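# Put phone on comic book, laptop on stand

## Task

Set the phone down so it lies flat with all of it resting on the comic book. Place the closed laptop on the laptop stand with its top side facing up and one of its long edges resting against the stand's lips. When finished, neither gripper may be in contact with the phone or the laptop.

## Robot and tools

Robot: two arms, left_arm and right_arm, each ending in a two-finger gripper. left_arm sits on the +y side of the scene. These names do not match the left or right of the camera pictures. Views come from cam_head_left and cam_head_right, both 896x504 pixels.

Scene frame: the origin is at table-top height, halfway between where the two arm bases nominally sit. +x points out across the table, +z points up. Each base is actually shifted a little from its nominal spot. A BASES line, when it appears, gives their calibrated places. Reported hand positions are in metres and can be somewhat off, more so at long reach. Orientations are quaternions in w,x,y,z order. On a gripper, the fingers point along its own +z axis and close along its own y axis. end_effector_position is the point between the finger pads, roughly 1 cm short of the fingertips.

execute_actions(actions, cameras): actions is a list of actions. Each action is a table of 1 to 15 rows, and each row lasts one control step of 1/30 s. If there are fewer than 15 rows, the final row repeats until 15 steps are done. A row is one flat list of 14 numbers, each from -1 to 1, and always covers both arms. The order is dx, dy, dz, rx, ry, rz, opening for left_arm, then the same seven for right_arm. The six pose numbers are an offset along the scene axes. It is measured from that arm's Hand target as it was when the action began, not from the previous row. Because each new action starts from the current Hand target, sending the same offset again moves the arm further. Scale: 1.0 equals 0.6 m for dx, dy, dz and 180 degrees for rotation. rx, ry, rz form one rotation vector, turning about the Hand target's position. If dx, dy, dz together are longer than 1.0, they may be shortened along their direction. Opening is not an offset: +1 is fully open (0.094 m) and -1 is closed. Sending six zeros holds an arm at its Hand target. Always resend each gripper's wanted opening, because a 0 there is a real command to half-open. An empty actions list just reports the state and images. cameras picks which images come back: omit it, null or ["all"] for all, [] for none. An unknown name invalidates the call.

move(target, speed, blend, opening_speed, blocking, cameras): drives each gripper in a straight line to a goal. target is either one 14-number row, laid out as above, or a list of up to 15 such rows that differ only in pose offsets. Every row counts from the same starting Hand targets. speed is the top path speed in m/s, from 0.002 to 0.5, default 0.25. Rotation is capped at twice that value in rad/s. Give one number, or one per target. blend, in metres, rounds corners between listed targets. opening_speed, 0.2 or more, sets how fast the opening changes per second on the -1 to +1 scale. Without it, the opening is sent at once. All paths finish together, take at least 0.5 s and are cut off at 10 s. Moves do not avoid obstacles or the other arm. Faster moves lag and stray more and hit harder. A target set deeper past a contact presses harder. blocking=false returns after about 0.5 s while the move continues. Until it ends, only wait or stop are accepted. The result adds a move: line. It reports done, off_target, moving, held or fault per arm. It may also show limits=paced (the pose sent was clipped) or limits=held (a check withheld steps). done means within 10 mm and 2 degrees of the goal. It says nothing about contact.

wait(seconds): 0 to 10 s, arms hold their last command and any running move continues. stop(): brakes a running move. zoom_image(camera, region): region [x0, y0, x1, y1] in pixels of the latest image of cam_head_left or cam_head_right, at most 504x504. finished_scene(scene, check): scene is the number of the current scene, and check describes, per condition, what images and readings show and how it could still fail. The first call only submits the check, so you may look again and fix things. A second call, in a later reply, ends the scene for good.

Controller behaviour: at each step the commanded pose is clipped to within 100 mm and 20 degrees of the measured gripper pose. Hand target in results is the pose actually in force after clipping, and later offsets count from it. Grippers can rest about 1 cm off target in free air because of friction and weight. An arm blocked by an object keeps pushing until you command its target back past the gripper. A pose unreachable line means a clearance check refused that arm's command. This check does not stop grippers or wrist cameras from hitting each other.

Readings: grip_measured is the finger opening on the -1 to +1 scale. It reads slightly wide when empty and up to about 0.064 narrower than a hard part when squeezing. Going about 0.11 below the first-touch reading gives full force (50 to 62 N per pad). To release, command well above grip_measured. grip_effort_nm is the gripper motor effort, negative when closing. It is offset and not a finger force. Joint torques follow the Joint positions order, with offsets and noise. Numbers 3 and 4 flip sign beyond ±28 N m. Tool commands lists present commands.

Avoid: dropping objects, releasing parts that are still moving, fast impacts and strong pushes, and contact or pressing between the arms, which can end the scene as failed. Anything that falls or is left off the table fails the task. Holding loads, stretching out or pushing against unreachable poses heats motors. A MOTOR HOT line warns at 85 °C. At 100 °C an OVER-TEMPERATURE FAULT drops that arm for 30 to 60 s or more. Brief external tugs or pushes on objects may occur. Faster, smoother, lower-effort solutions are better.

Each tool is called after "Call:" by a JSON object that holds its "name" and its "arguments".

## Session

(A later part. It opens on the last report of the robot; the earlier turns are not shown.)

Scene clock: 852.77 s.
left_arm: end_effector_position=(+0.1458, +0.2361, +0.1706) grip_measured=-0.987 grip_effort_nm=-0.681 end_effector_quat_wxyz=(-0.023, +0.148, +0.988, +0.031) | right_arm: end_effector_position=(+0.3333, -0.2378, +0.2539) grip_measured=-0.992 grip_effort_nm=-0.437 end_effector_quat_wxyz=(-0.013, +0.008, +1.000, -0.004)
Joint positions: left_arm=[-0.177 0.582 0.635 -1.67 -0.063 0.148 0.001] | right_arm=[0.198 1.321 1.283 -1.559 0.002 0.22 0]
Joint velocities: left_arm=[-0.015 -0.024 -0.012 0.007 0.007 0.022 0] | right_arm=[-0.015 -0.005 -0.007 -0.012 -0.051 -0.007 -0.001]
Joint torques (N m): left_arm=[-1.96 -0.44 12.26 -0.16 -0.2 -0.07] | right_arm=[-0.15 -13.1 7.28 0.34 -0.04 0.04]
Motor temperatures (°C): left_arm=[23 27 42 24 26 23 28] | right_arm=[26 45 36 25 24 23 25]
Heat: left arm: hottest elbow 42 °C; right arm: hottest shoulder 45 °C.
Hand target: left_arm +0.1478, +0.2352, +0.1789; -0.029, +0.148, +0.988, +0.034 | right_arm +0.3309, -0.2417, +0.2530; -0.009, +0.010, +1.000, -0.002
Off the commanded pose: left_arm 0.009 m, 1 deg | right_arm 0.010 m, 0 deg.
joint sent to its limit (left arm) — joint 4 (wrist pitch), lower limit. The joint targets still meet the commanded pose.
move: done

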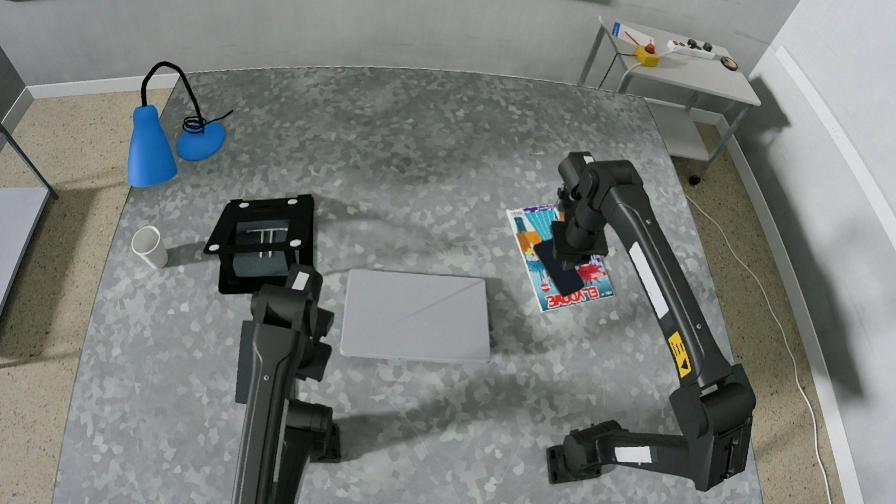

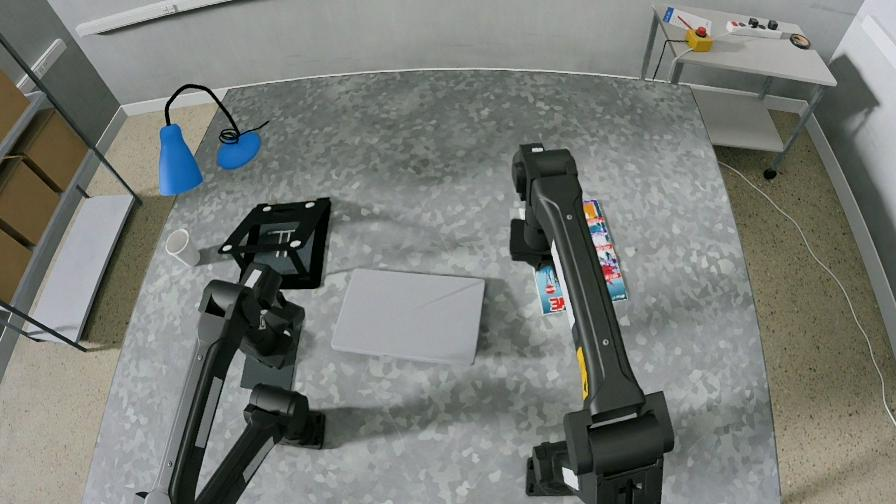

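Call:
{"name": "move", "arguments": {"target": [[0.12,0.108,0.2,0.093,-0.128,-0.188,0.5,0,0,0.0,0,0,0,-1],[0.254,0.233,0.12,0.186,-0.257,-0.376,0.5,0,0,0,0,0,0,-1]], "speed": 0.2, "blend": 0.03}}

Call:
{"name": "zoom_image", "arguments": {"camera": "cam_head_left", "region": [180, 160, 400, 340]}}

Call:
{"name": "zoom_image", "arguments": {"camera": "cam_head_right", "region": [180, 160, 400, 340]}}

Scene clock: 878.53 s.
left_arm: end_effector_position=(+0.3004, +0.3690, +0.2528) grip_measured=+0.498 grip_effort_nm=0.125 end_effector_quat_wxyz=(+0.322, +0.614, +0.633, +0.345) | right_arm: end_effector_position=(+0.3333, -0.2378, +0.2539) grip_measured=-0.992 grip_effort_nm=-0.437 end_effector_quat_wxyz=(-0.013, +0.008, +1.000, -0.004)
Joint positions: left_arm=[0.737 0.554 0.579 -0.749 0.578 2.039 0.07] | right_arm=[0.198 1.321 1.283 -1.559 0.002 0.22 0]
Joint velocities: left_arm=[0.005 -0.005 -0.012 -0.007 0.007 -0.022 -0.001] | right_arm=[-0.015 -0.015 0.012 -0.012 0.051 0.007 0]
Joint torques (N m): left_arm=[-0.73 -1.03 10.86 2.04 0.36 0.03] | right_arm=[-0.21 -13.04 7.34 0.36 -0.03 0.08]
Motor temperatures (°C): left_arm=[22 26 41 24 26 23 28] | right_arm=[26 41 36 25 24 23 25]
Heat: left arm: hottest elbow 41 °C; right arm: hottest shoulder 41 °C.
Hand target: left_arm +0.3008, +0.3745, +0.2489; +0.320, +0.612, +0.633, +0.349 | right_arm +0.3309, -0.2416, +0.2530; -0.009, +0.010, +1.000, -0.002
Off the commanded pose: left_arm 0.006 m, 1 deg | right_arm 0.005 m, 0 deg.
move: done

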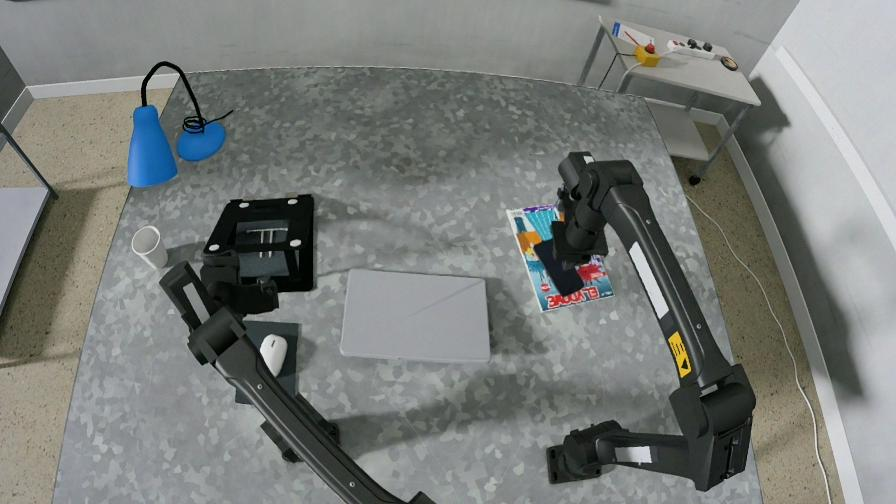

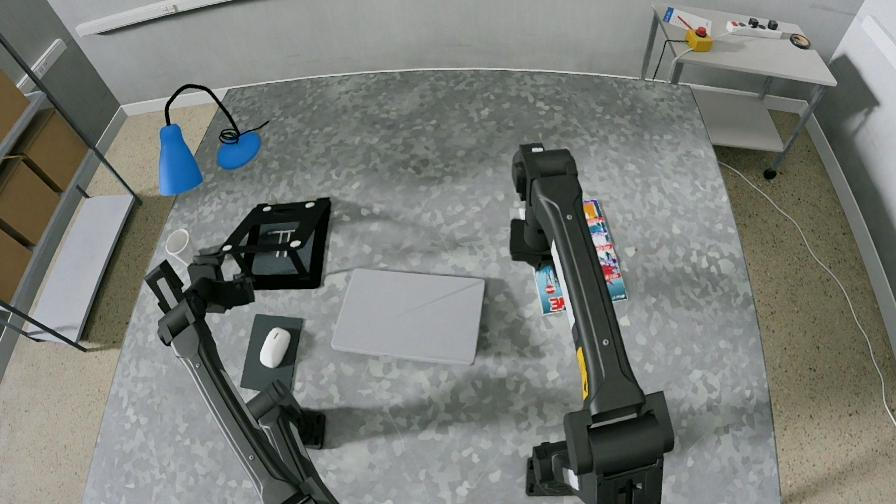

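Scaled by 2.291.

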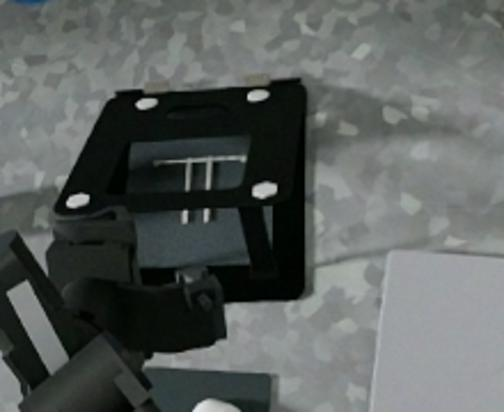

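Scaled by 2.291.

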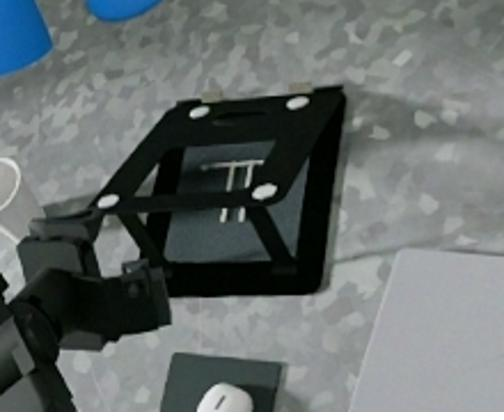

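Call:
{"name": "move", "arguments": {"target": [0.07,-0.013,-0.1,0,0,0,1,0,0,0.0,0,0,0,-1], "speed": 0.15}}

Call:
{"name": "zoom_image", "arguments": {"camera": "cam_head_left", "region": [180, 160, 340, 300]}}

Call:
{"name": "zoom_image", "arguments": {"camera": "cam_head_right", "region": [180, 160, 340, 300]}}

Scene clock: 900.17 s.
left_arm: end_effector_position=(+0.3391, +0.3690, +0.1938) grip_measured=+0.998 grip_effort_nm=0.134 end_effector_quat_wxyz=(+0.317, +0.610, +0.635, +0.352) | right_arm: end_effector_position=(+0.3333, -0.2378, +0.2539) grip_measured=-0.992 grip_effort_nm=-0.432 end_effector_quat_wxyz=(-0.013, +0.008, +1.000, -0.004)
Joint positions: left_arm=[0.592 0.68 0.449 -0.426 0.451 1.928 0.094] | right_arm=[0.198 1.321 1.283 -1.559 0.002 0.22 0]
Joint velocities: left_arm=[-0.005 0.005 -0.002 0.007 -0.051 -0.037 0.001] | right_arm=[-0.015 0.005 -0.012 -0.002 0.007 -0.007 0.001]
Joint torques (N m): left_arm=[-1.9 -1.96 10.74 2.37 0.05 -0.12] | right_arm=[-0.09 -13.04 7.31 0.35 -0.04 0.09]
Motor temperatures (°C): left_arm=[22 26 40 24 27 23 27] | right_arm=[26 39 36 25 24 23 25]
Heat: left arm: hottest elbow 40 °C; right arm: hottest shoulder 39 °C.
Hand target: left_arm +0.3424, +0.3659, +0.1892; +0.320, +0.612, +0.633, +0.350 | right_arm +0.3309, -0.2416, +0.2530; -0.009, +0.009, +1.000, -0.002
Off the commanded pose: left_arm 0.007 m, 1 deg | right_arm 0.005 m, 0 deg.
move: done

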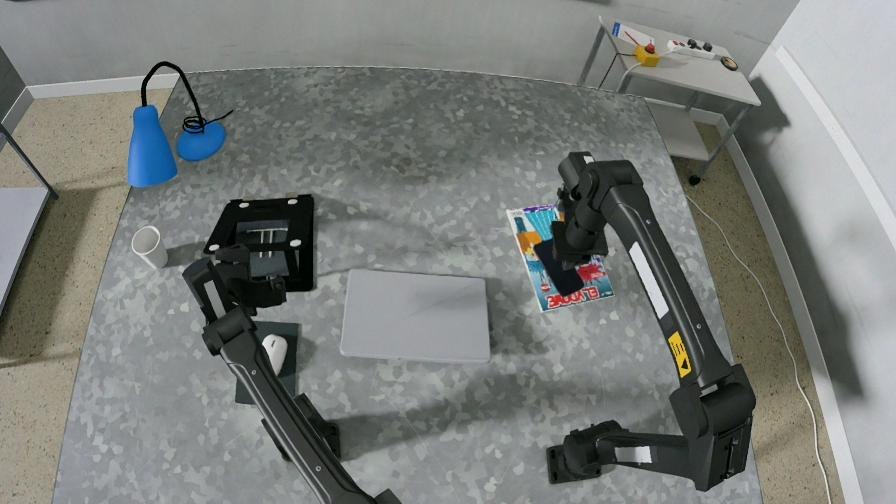

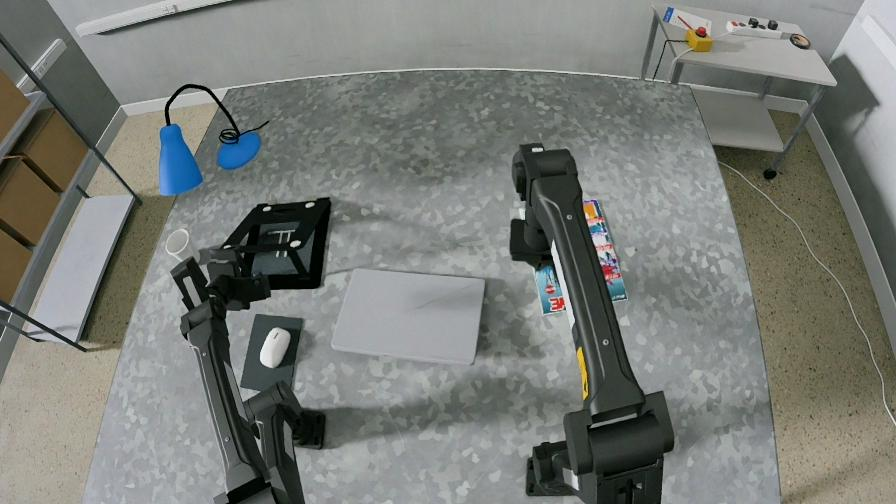

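Scaled by 3.150.

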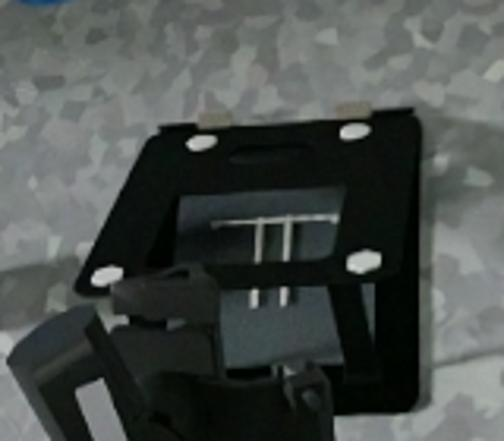

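Scaled by 3.150.

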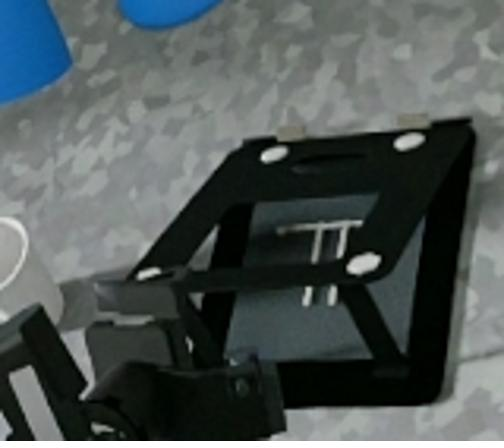

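Call:
{"name": "move", "arguments": {"target": [0.0,-0.075,0,0,0,0,1,0,0,0.0,0,0,0,-1], "speed": 0.12}}

Call:
{"name": "zoom_image", "arguments": {"camera": "cam_head_left", "region": [180, 160, 340, 300]}}

Call:
{"name": "zoom_image", "arguments": {"camera": "cam_head_right", "region": [180, 160, 340, 300]}}

Scene clock: 909.97 s.
left_arm: end_effector_position=(+0.3429, +0.3260, +0.1918) grip_measured=+0.998 grip_effort_nm=0.129 end_effector_quat_wxyz=(+0.318, +0.610, +0.635, +0.352) | right_arm: end_effector_position=(+0.3333, -0.2378, +0.2539) grip_measured=-0.992 grip_effort_nm=-0.432 end_effector_quat_wxyz=(-0.013, +0.008, +1.000, -0.004)
Joint positions: left_arm=[0.387 0.596 0.411 -0.426 0.286 1.797 0.094] | right_arm=[0.198 1.321 1.283 -1.559 0.002 0.22 0]
Joint velocities: left_arm=[0.005 -0.015 0.002 0.002 -0.022 -0.022 0] | right_arm=[-0.015 -0.005 0.007 -0.012 -0.007 -0.007 0]
Joint torques (N m): left_arm=[-2.67 -2.9 10.84 1.69 0 -0.17] | right_arm=[-0.09 -13.04 7.31 0.35 -0.04 0.09]
Motor temperatures (°C): left_arm=[22 26 40 24 26 23 27] | right_arm=[26 39 36 25 24 23 25]
Heat: left arm: hottest elbow 40 °C; right arm: hottest shoulder 39 °C.
Hand target: left_arm +0.3420, +0.3210, +0.1893; +0.321, +0.611, +0.633, +0.350 | right_arm +0.3309, -0.2416, +0.2530; -0.009, +0.010, +1.000, -0.002
Off the commanded pose: left_arm 0.006 m, 0 deg | right_arm 0.005 m, 0 deg.
move: done

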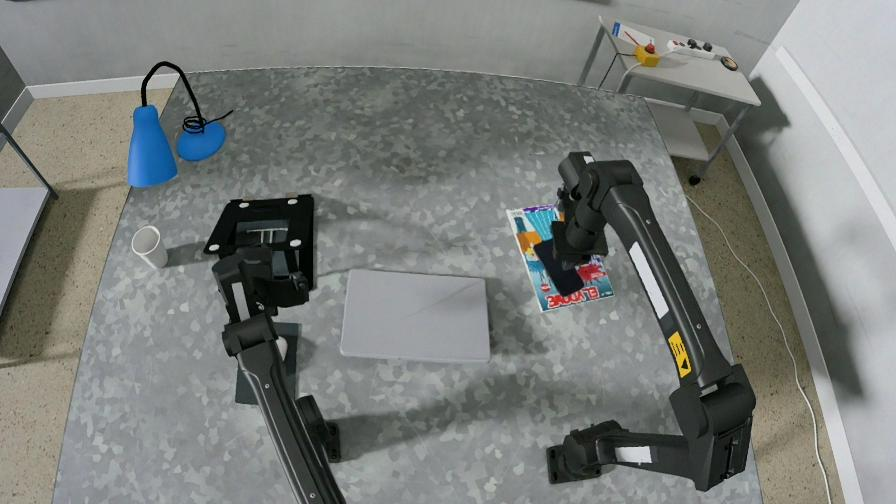

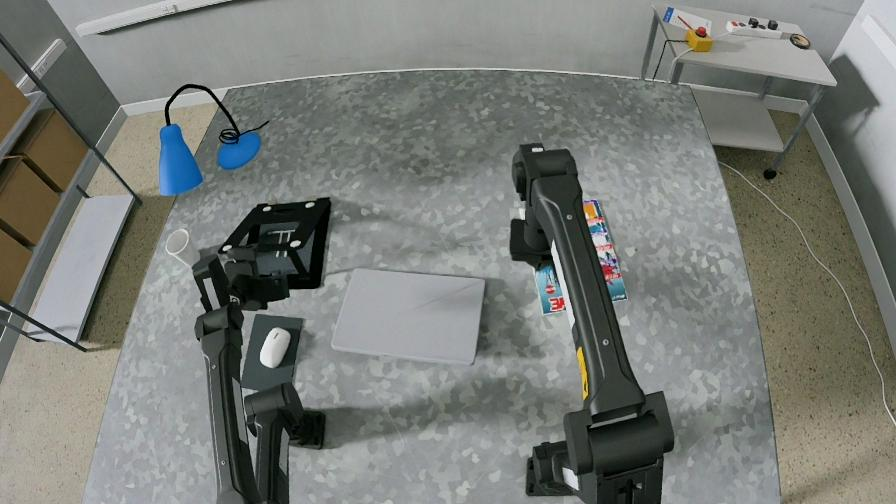

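Scaled by 3.150.

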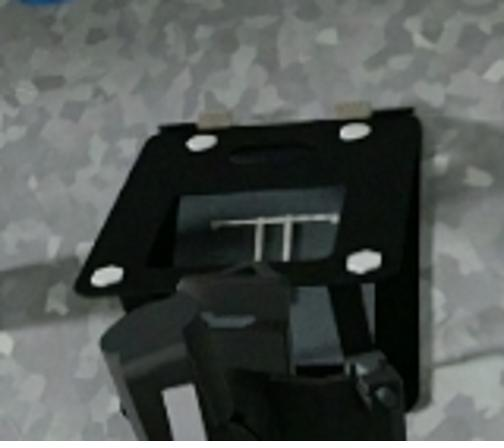

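Scaled by 3.150.

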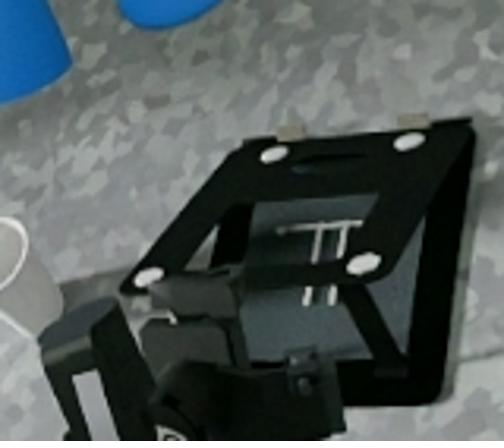

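Call:
{"name": "move", "arguments": {"target": [[0.0,0.107,-0.02,0,0,0,1,0,0,0.0,0,0,0,-1],[0.07,0.107,-0.07,0,0,0,1,0,0,0.0,0,0,0,-1]], "speed": 0.12}}

Call:
{"name": "zoom_image", "arguments": {"camera": "cam_head_left", "region": [180, 160, 340, 300]}}

Call:
{"name": "zoom_image", "arguments": {"camera": "cam_head_right", "region": [180, 160, 340, 300]}}

Scene clock: 925.97 s.
left_arm: end_effector_position=(+0.3747, +0.3844, +0.1401) grip_measured=+0.998 grip_effort_nm=0.129 end_effector_quat_wxyz=(+0.315, +0.612, +0.640, +0.342) | right_arm: end_effector_position=(+0.3333, -0.2378, +0.2539) grip_measured=-0.992 grip_effort_nm=-0.437 end_effector_quat_wxyz=(-0.013, +0.008, +1.000, -0.004)
Joint positions: left_arm=[0.558 0.939 0.411 -0.144 0.424 1.905 0.094] | right_arm=[0.198 1.321 1.283 -1.559 0.002 0.22 0]
Joint velocities: left_arm=[0.015 -0.024 -0.007 0.007 0.037 -0.037 -0.001] | right_arm=[-0.005 -0.005 -0.007 -0.002 0.051 -0.022 0]
Joint torques (N m): left_arm=[-2.55 -4.37 11.78 2.14 0.06 -0.17] | right_arm=[-0.21 -13.04 7.35 0.36 -0.03 0.09]
Motor temperatures (°C): left_arm=[22 26 40 24 26 23 27] | right_arm=[26 38 36 25 24 23 25]
Heat: left arm: hottest elbow 40 °C; right arm: hottest shoulder 38 °C.
Hand target: left_arm +0.3839, +0.3843, +0.1474; +0.321, +0.611, +0.633, +0.350 | right_arm +0.3309, -0.2416, +0.2530; -0.009, +0.010, +1.000, -0.002
Off the commanded pose: left_arm 0.012 m, 1 deg | right_arm 0.005 m, 0 deg.
move: off_target (left_arm)

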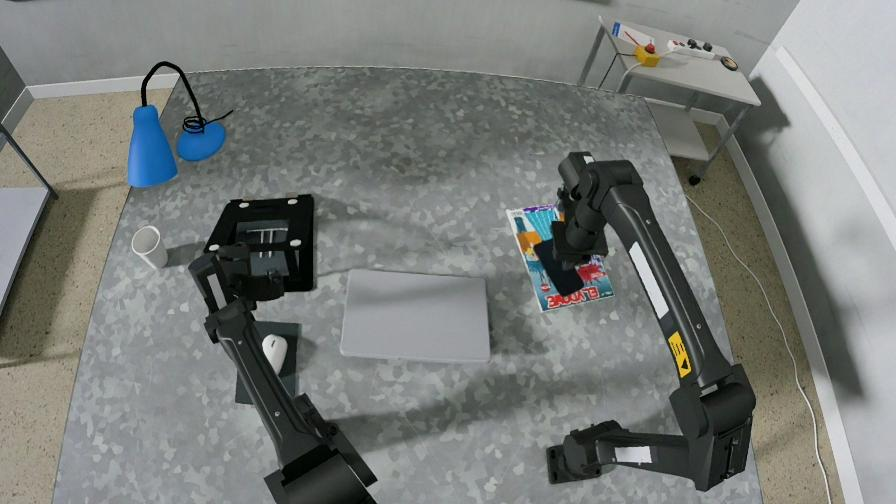

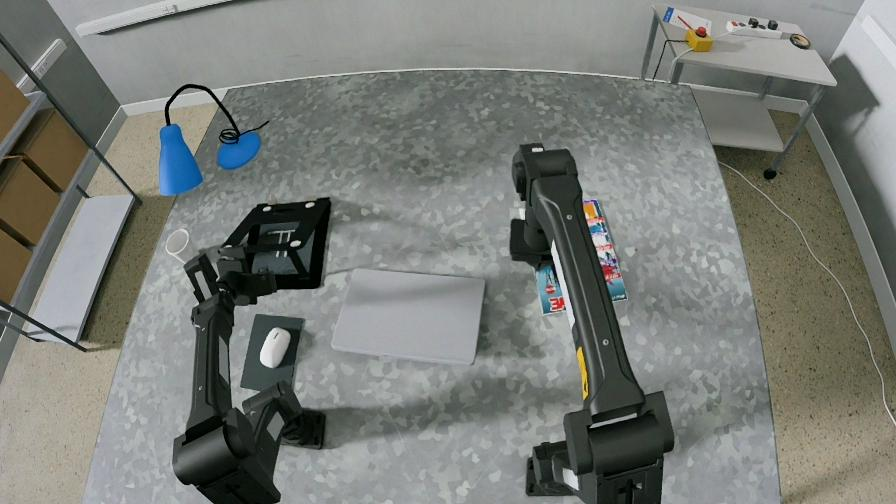

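Scaled by 3.150.

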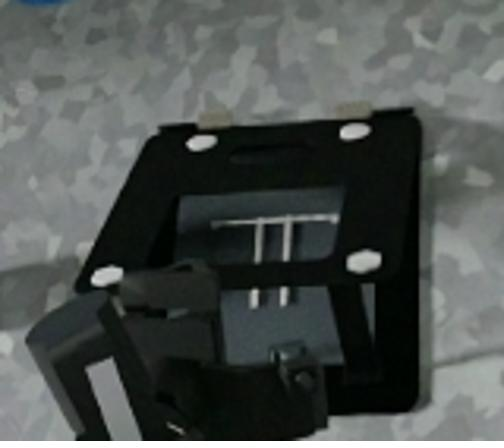

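Scaled by 3.150.

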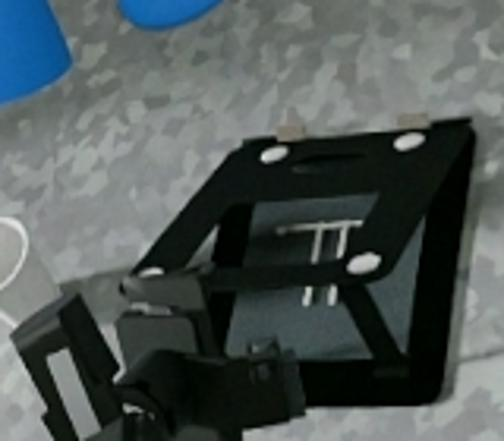

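Call:
{"name": "move", "arguments": {"target": [0.085,0,-0.05,0,0,0,1,0,0,0.0,0,0,0,-1], "speed": 0.06}}

Call:
{"name": "zoom_image", "arguments": {"camera": "cam_head_left", "region": [180, 160, 340, 300]}}

Call:
{"name": "zoom_image", "arguments": {"camera": "cam_head_right", "region": [180, 160, 340, 300]}}

Scene clock: 931.13 s.
left_arm: end_effector_position=(+0.4093, +0.3769, +0.0943) grip_measured=+0.998 grip_effort_nm=0.129 end_effector_quat_wxyz=(+0.310, +0.615, +0.648, +0.326) | right_arm: end_effector_position=(+0.3333, -0.2378, +0.2539) grip_measured=-0.992 grip_effort_nm=-0.432 end_effector_quat_wxyz=(-0.013, +0.008, +1.000, -0.004)
Joint positions: left_arm=[0.462 1.166 0.411 0.069 0.348 1.842 0.094] | right_arm=[0.198 1.321 1.283 -1.559 0.002 0.22 0]
Joint velocities: left_arm=[0.005 -0.005 -0.012 0.002 0.037 -0.037 0] | right_arm=[-0.005 -0.015 -0.017 -0.002 0.051 -0.051 -0.001]
Joint torques (N m): left_arm=[-2.2 -6.77 13.96 2.21 0 -0.07] | right_arm=[-0.15 -12.98 7.3 0.36 -0.04 0.09]
Motor temperatures (°C): left_arm=[22 26 39 24 26 23 27] | right_arm=[26 38 36 25 24 23 25]
Heat: left arm: hottest elbow 39 °C; right arm: hottest shoulder 38 °C.
Hand target: left_arm +0.4346, +0.3836, +0.1177; +0.321, +0.611, +0.633, +0.350 | right_arm +0.3309, -0.2416, +0.2530; -0.009, +0.010, +1.000, -0.002
Off the commanded pose: left_arm 0.035 m, 3 deg | right_arm 0.005 m, 0 deg.
move: off_target (left_arm)

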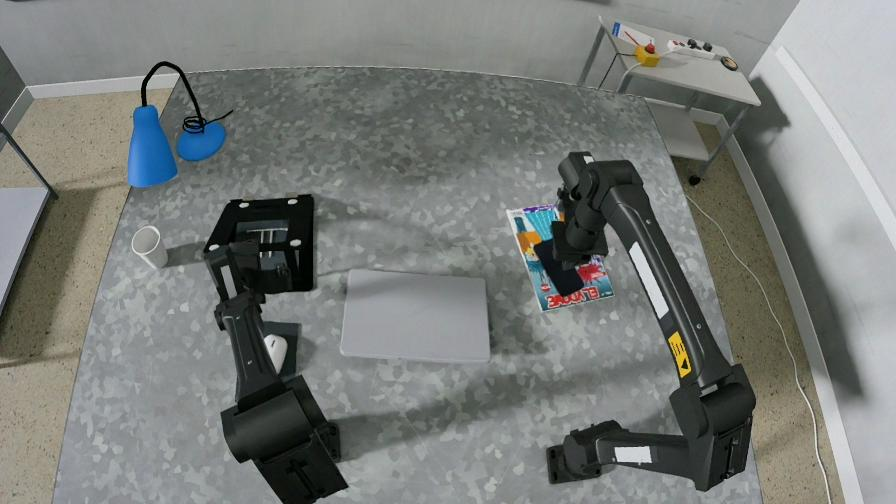

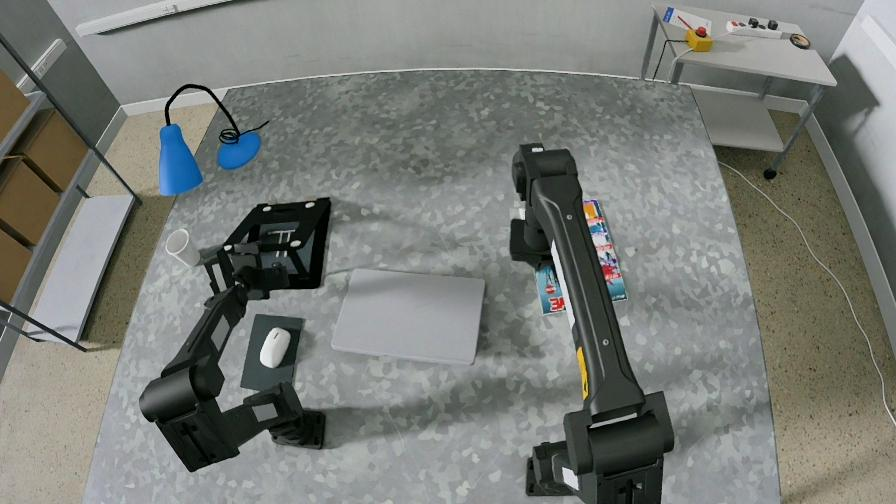

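Scaled by 3.150.

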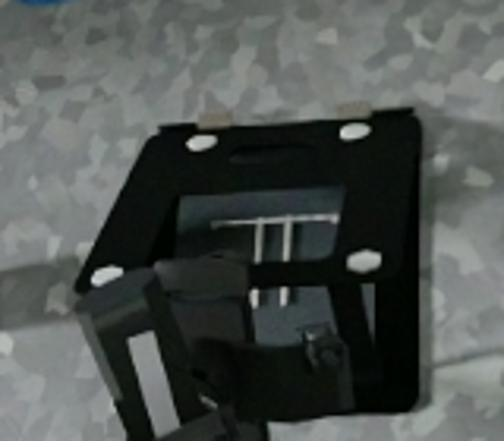

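Scaled by 3.150.

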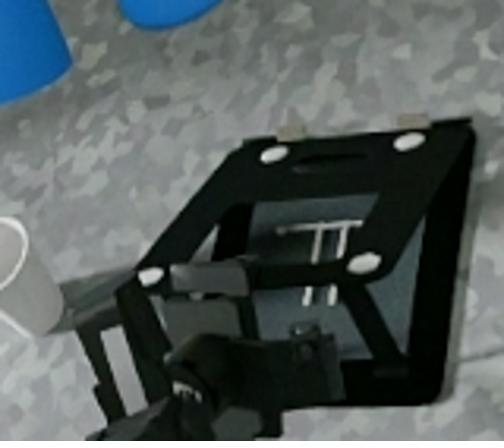

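Call:
{"name": "move", "arguments": {"target": [0.055,0.01,0.025,0,0,0,1,0,0,0.0,0,0,0,-1], "speed": 0.06}}

Call:
{"name": "zoom_image", "arguments": {"camera": "cam_head_left", "region": [180, 160, 340, 300]}}

Call:
{"name": "zoom_image", "arguments": {"camera": "cam_head_right", "region": [180, 160, 340, 300]}}

Scene clock: 936.33 s.
left_arm: end_effector_position=(+0.4411, +0.3832, +0.1097) grip_measured=+0.998 grip_effort_nm=0.134 end_effector_quat_wxyz=(+0.312, +0.614, +0.643, +0.335) | right_arm: end_effector_position=(+0.3333, -0.2378, +0.2539) grip_measured=-0.992 grip_effort_nm=-0.437 end_effector_quat_wxyz=(-0.013, +0.008, +1.000, -0.004)
Joint positions: left_arm=[0.43 1.223 0.493 0.07 0.322 1.824 0.094] | right_arm=[0.198 1.321 1.283 -1.559 0.002 0.22 0]
Joint velocities: left_arm=[0.005 -0.015 0.007 0.012 -0.081 0.007 0] | right_arm=[-0.015 -0.005 -0.007 -0.002 -0.037 -0.037 0]
Joint torques (N m): left_arm=[-2.78 -6.36 15.21 1.28 -0.04 -0.14] | right_arm=[-0.26 -12.98 7.32 0.34 -0.04 0.09]
Motor temperatures (°C): left_arm=[22 26 39 24 26 23 27] | right_arm=[26 38 36 25 24 23 25]
Heat: left arm: hottest elbow 39 °C; right arm: hottest shoulder 38 °C.
Hand target: left_arm +0.4677, +0.3891, +0.1323; +0.321, +0.611, +0.633, +0.350 | right_arm +0.3309, -0.2416, +0.2530; -0.009, +0.010, +1.000, -0.002
Off the commanded pose: left_arm 0.036 m, 2 deg | right_arm 0.005 m, 0 deg.
move: off_target (left_arm)

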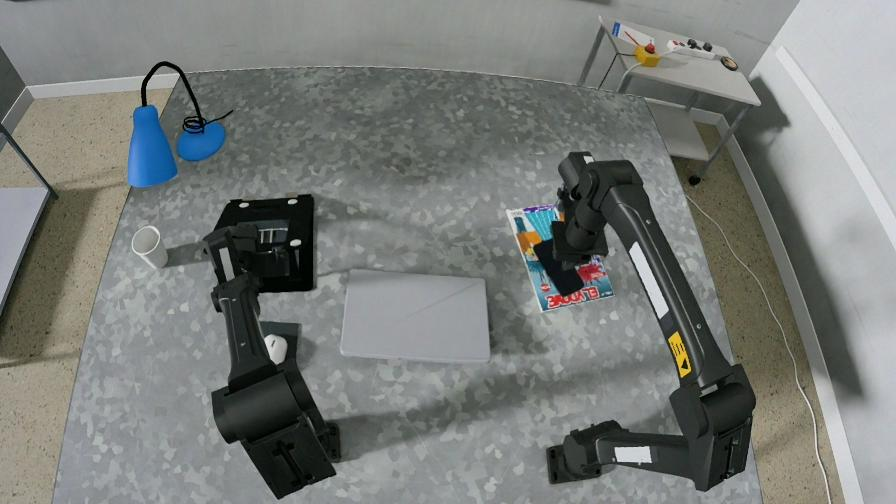

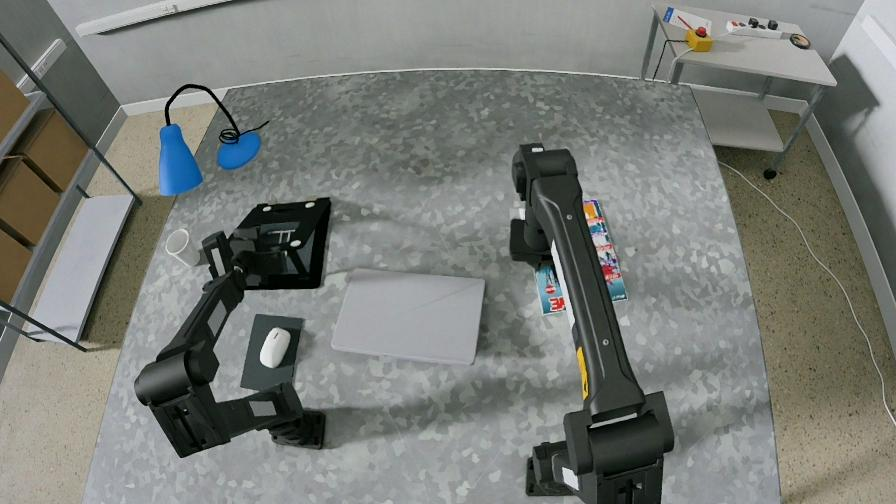

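Scaled by 3.150.

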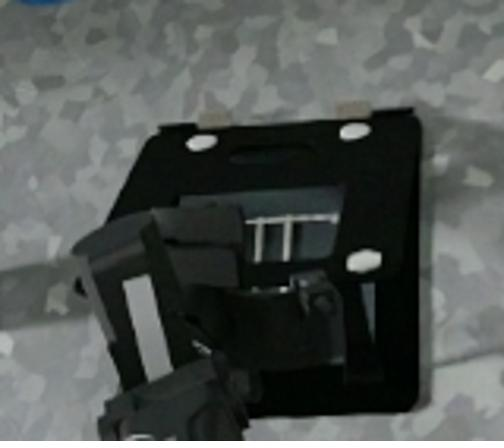

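Scaled by 3.150.

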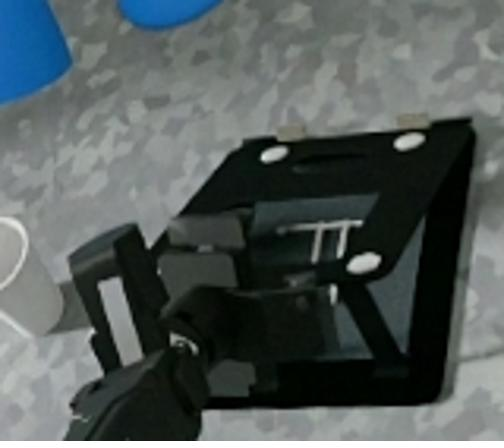

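Call:
{"name": "move", "arguments": {"target": [0,0,0,0,0,0,-1,0,0,0.0,0,0,0,-1], "speed": 0.06, "opening_speed": 1.0}}

Call:
{"name": "zoom_image", "arguments": {"camera": "cam_head_left", "region": [180, 160, 340, 300]}}

Call:
{"name": "zoom_image", "arguments": {"camera": "cam_head_right", "region": [180, 160, 340, 300]}}

Scene clock: 942.53 s.
left_arm: end_effector_position=(+0.4517, +0.3844, +0.1230) grip_measured=-0.973 grip_effort_nm=-0.989 end_effector_quat_wxyz=(+0.326, +0.604, +0.643, +0.340) | right_arm: end_effector_position=(+0.3333, -0.2378, +0.2539) grip_measured=-0.992 grip_effort_nm=-0.432 end_effector_quat_wxyz=(-0.013, +0.008, +1.000, -0.004)
Joint positions: left_arm=[0.425 1.223 0.518 0.076 0.331 1.791 0.001] | right_arm=[0.198 1.321 1.283 -1.559 0.002 0.22 0]
Joint velocities: left_arm=[0.005 -0.005 -0.002 -0.012 -0.081 0.007 -0.001] | right_arm=[-0.005 0.005 0.002 0.007 0.037 0.022 -0.001]
Joint torques (N m): left_arm=[-2.02 -7.36 13.55 1.42 -0.36 0.17] | right_arm=[-0.09 -12.98 7.34 0.35 -0.04 0.08]
Motor temperatures (°C): left_arm=[22 26 40 24 26 23 27] | right_arm=[26 38 36 25 24 23 25]
Heat: left arm: hottest elbow 40 °C; right arm: hottest shoulder 38 °C.
Hand target: left_arm +0.4677, +0.3890, +0.1324; +0.321, +0.611, +0.633, +0.350 | right_arm +0.3309, -0.2417, +0.2530; -0.009, +0.010, +1.000, -0.002
Off the commanded pose: left_arm 0.019 m, 2 deg | right_arm 0.005 m, 0 deg.
move: off_target (left_arm)

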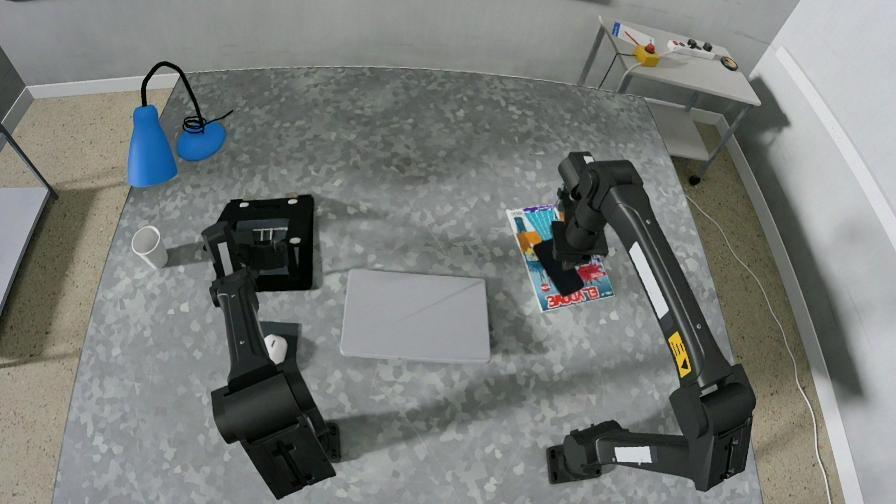

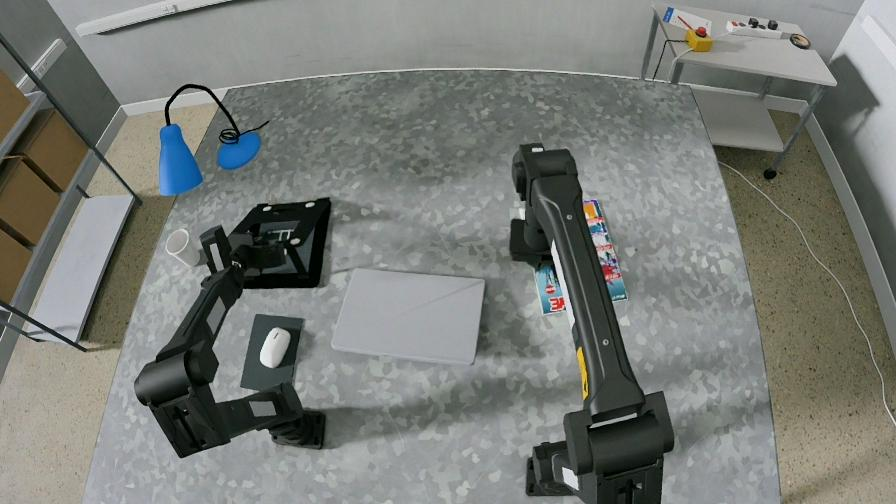

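Scaled by 3.150.

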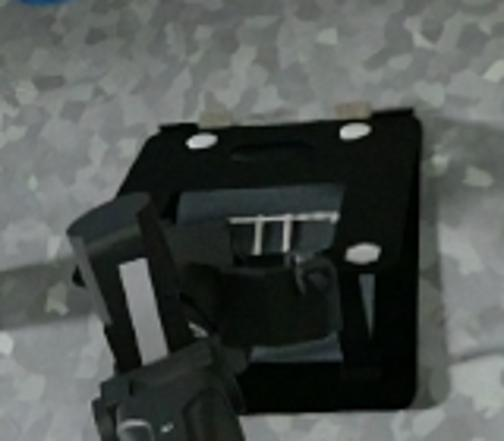

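Scaled by 3.150.

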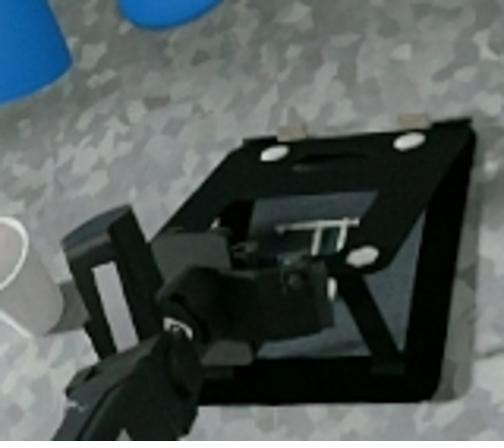

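Call:
{"name": "move", "arguments": {"target": [0.11,-0.007,-0.028,0,0,0,-1,0,0,0.0,0,0,0,-1], "speed": 0.08}}

Call:
{"name": "zoom_image", "arguments": {"camera": "cam_head_left", "region": [180, 160, 340, 300]}}

Call:
{"name": "zoom_image", "arguments": {"camera": "cam_head_right", "region": [180, 160, 340, 300]}}

Scene clock: 947.77 s.
left_arm: end_effector_position=(+0.5157, +0.3852, +0.1202) grip_measured=-0.974 grip_effort_nm=-1.004 end_effector_quat_wxyz=(+0.332, +0.597, +0.642, +0.349) | right_arm: end_effector_position=(+0.3333, -0.2378, +0.2539) grip_measured=-0.992 grip_effort_nm=-0.432 end_effector_quat_wxyz=(-0.013, +0.008, +1.000, -0.004)
Joint positions: left_arm=[0.349 1.398 0.644 0.166 0.264 1.733 0.001] | right_arm=[0.198 1.321 1.283 -1.559 0.002 0.22 0]
Joint velocities: left_arm=[0.005 0.005 0.002 -0.017 -0.037 0.022 -0.001] | right_arm=[-0.005 -0.015 0.012 0.002 0.081 -0.007 0]
Joint torques (N m): left_arm=[-3.02 -7.18 13.15 1.48 -0.59 0.24] | right_arm=[0.03 -13.04 7.34 0.35 -0.04 0.09]
Motor temperatures (°C): left_arm=[22 26 40 24 26 23 27] | right_arm=[26 37 36 25 24 23 25]
Heat: left arm: hottest elbow 40 °C; right arm: hottest shoulder 37 °C.
Hand target: left_arm +0.5334, +0.3841, +0.1155; +0.321, +0.611, +0.633, +0.350 | right_arm +0.3309, -0.2417, +0.2530; -0.009, +0.010, +1.000, -0.002
Off the commanded pose: left_arm 0.019 m, 2 deg | right_arm 0.005 m, 0 deg.
move: off_target (left_arm)

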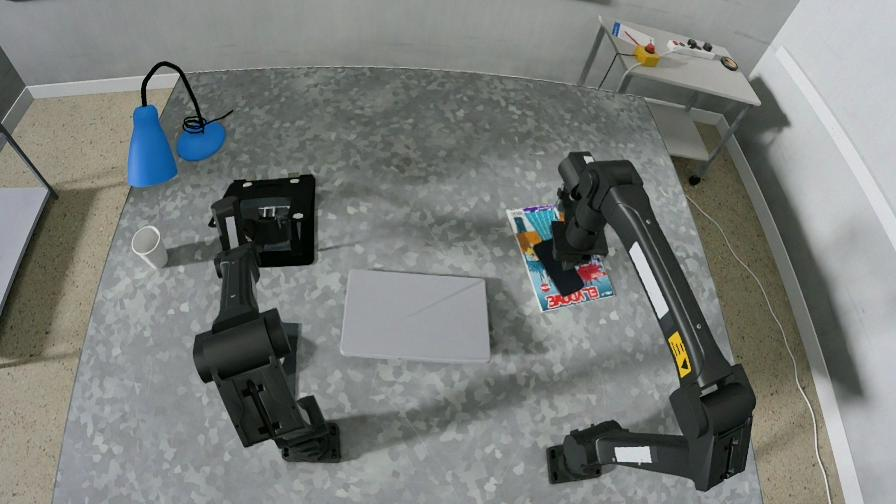

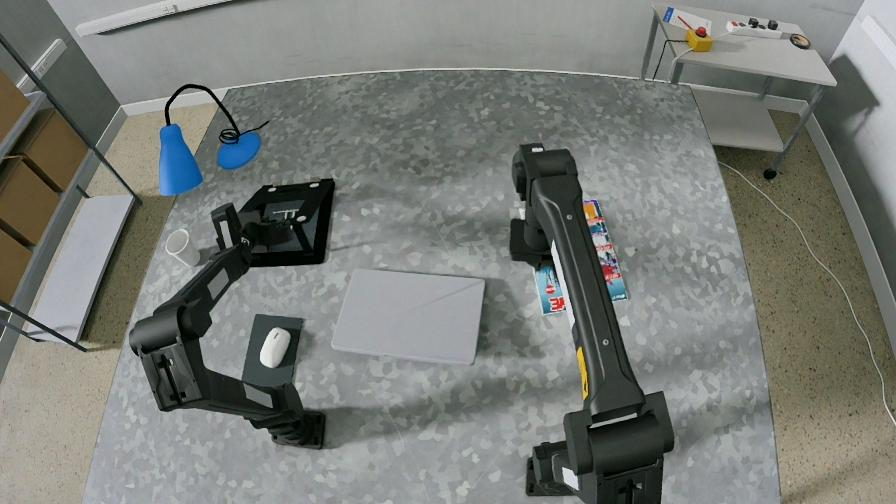

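Scaled by 3.150.

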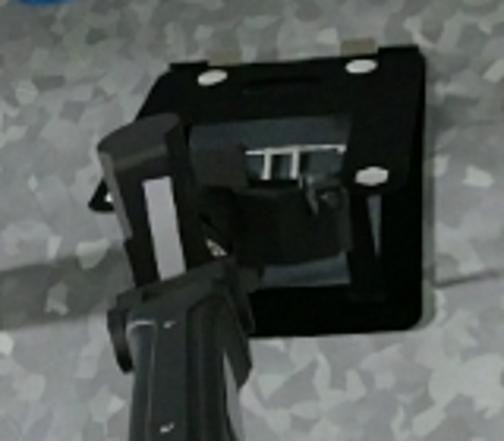

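Scaled by 3.150.

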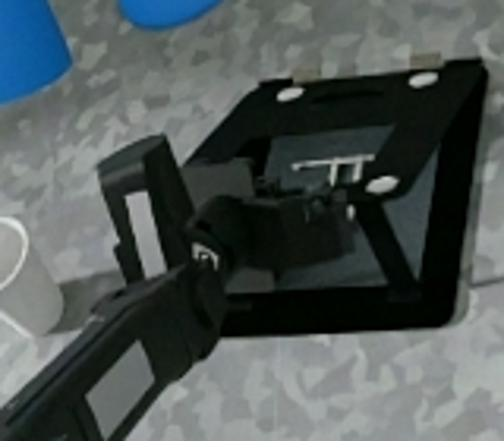

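Call:
{"name": "move", "arguments": {"target": [0.035,-0.3,0.0,0,0,0,-1,0,0,0.0,0,0,0,-1], "speed": 0.1}}

Scene clock: 952.83 s.
left_arm: end_effector_position=(+0.5415, +0.2208, +0.1211) grip_measured=-0.975 grip_effort_nm=-1.009 end_effector_quat_wxyz=(+0.331, +0.584, +0.651, +0.354) | right_arm: end_effector_position=(+0.3333, -0.2378, +0.2539) grip_measured=-0.992 grip_effort_nm=-0.432 end_effector_quat_wxyz=(-0.013, +0.008, +1.000, -0.004)
Joint positions: left_arm=[-0.121 1.404 0.644 0.194 -0.151 1.454 0.001] | right_arm=[0.198 1.321 1.283 -1.559 0.002 0.22 0]
Joint velocities: left_arm=[0.005 -0.005 -0.017 -0.002 0.037 -0.022 0] | right_arm=[0.005 -0.005 -0.012 -0.002 0.007 0.022 0]
Joint torques (N m): left_arm=[-3.49 -7.82 12.25 1.11 -0.04 0.39] | right_arm=[-0.21 -13.04 7.31 0.34 -0.03 0.1]
Motor temperatures (°C): left_arm=[22 26 40 24 26 24 28] | right_arm=[26 37 36 25 24 23 25]
Heat: left arm: hottest elbow 40 °C; right arm: hottest shoulder 37 °C.
Hand target: left_arm +0.5519, +0.2042, +0.1151; +0.323, +0.610, +0.633, +0.350 | right_arm +0.3309, -0.2417, +0.2530; -0.009, +0.010, +1.000, -0.002
Off the commanded pose: left_arm 0.022 m, 4 deg | right_arm 0.005 m, 0 deg.
move: off_target (left_arm)

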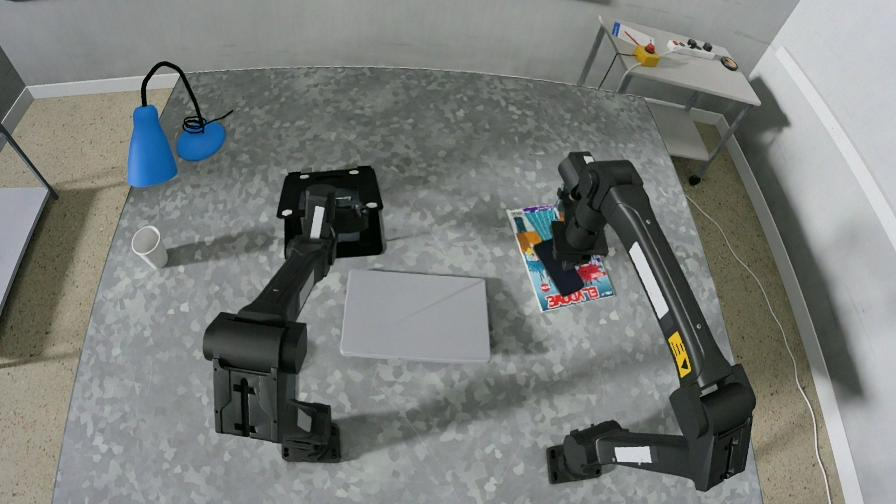

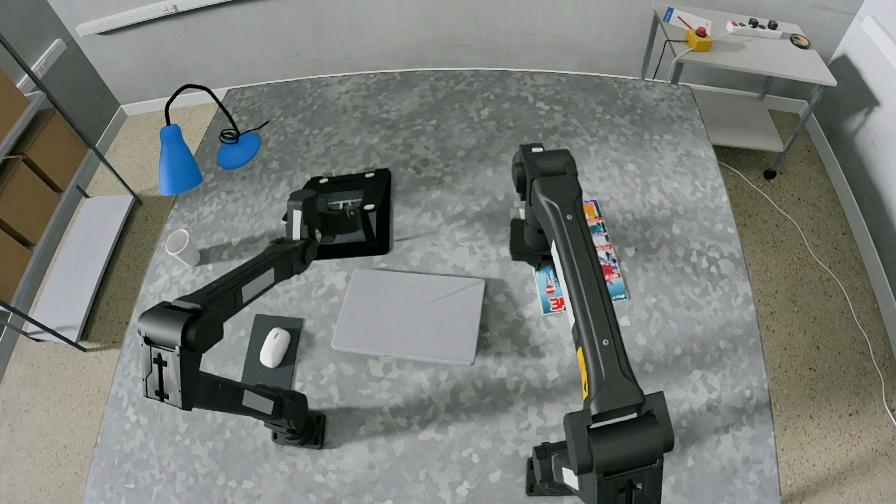

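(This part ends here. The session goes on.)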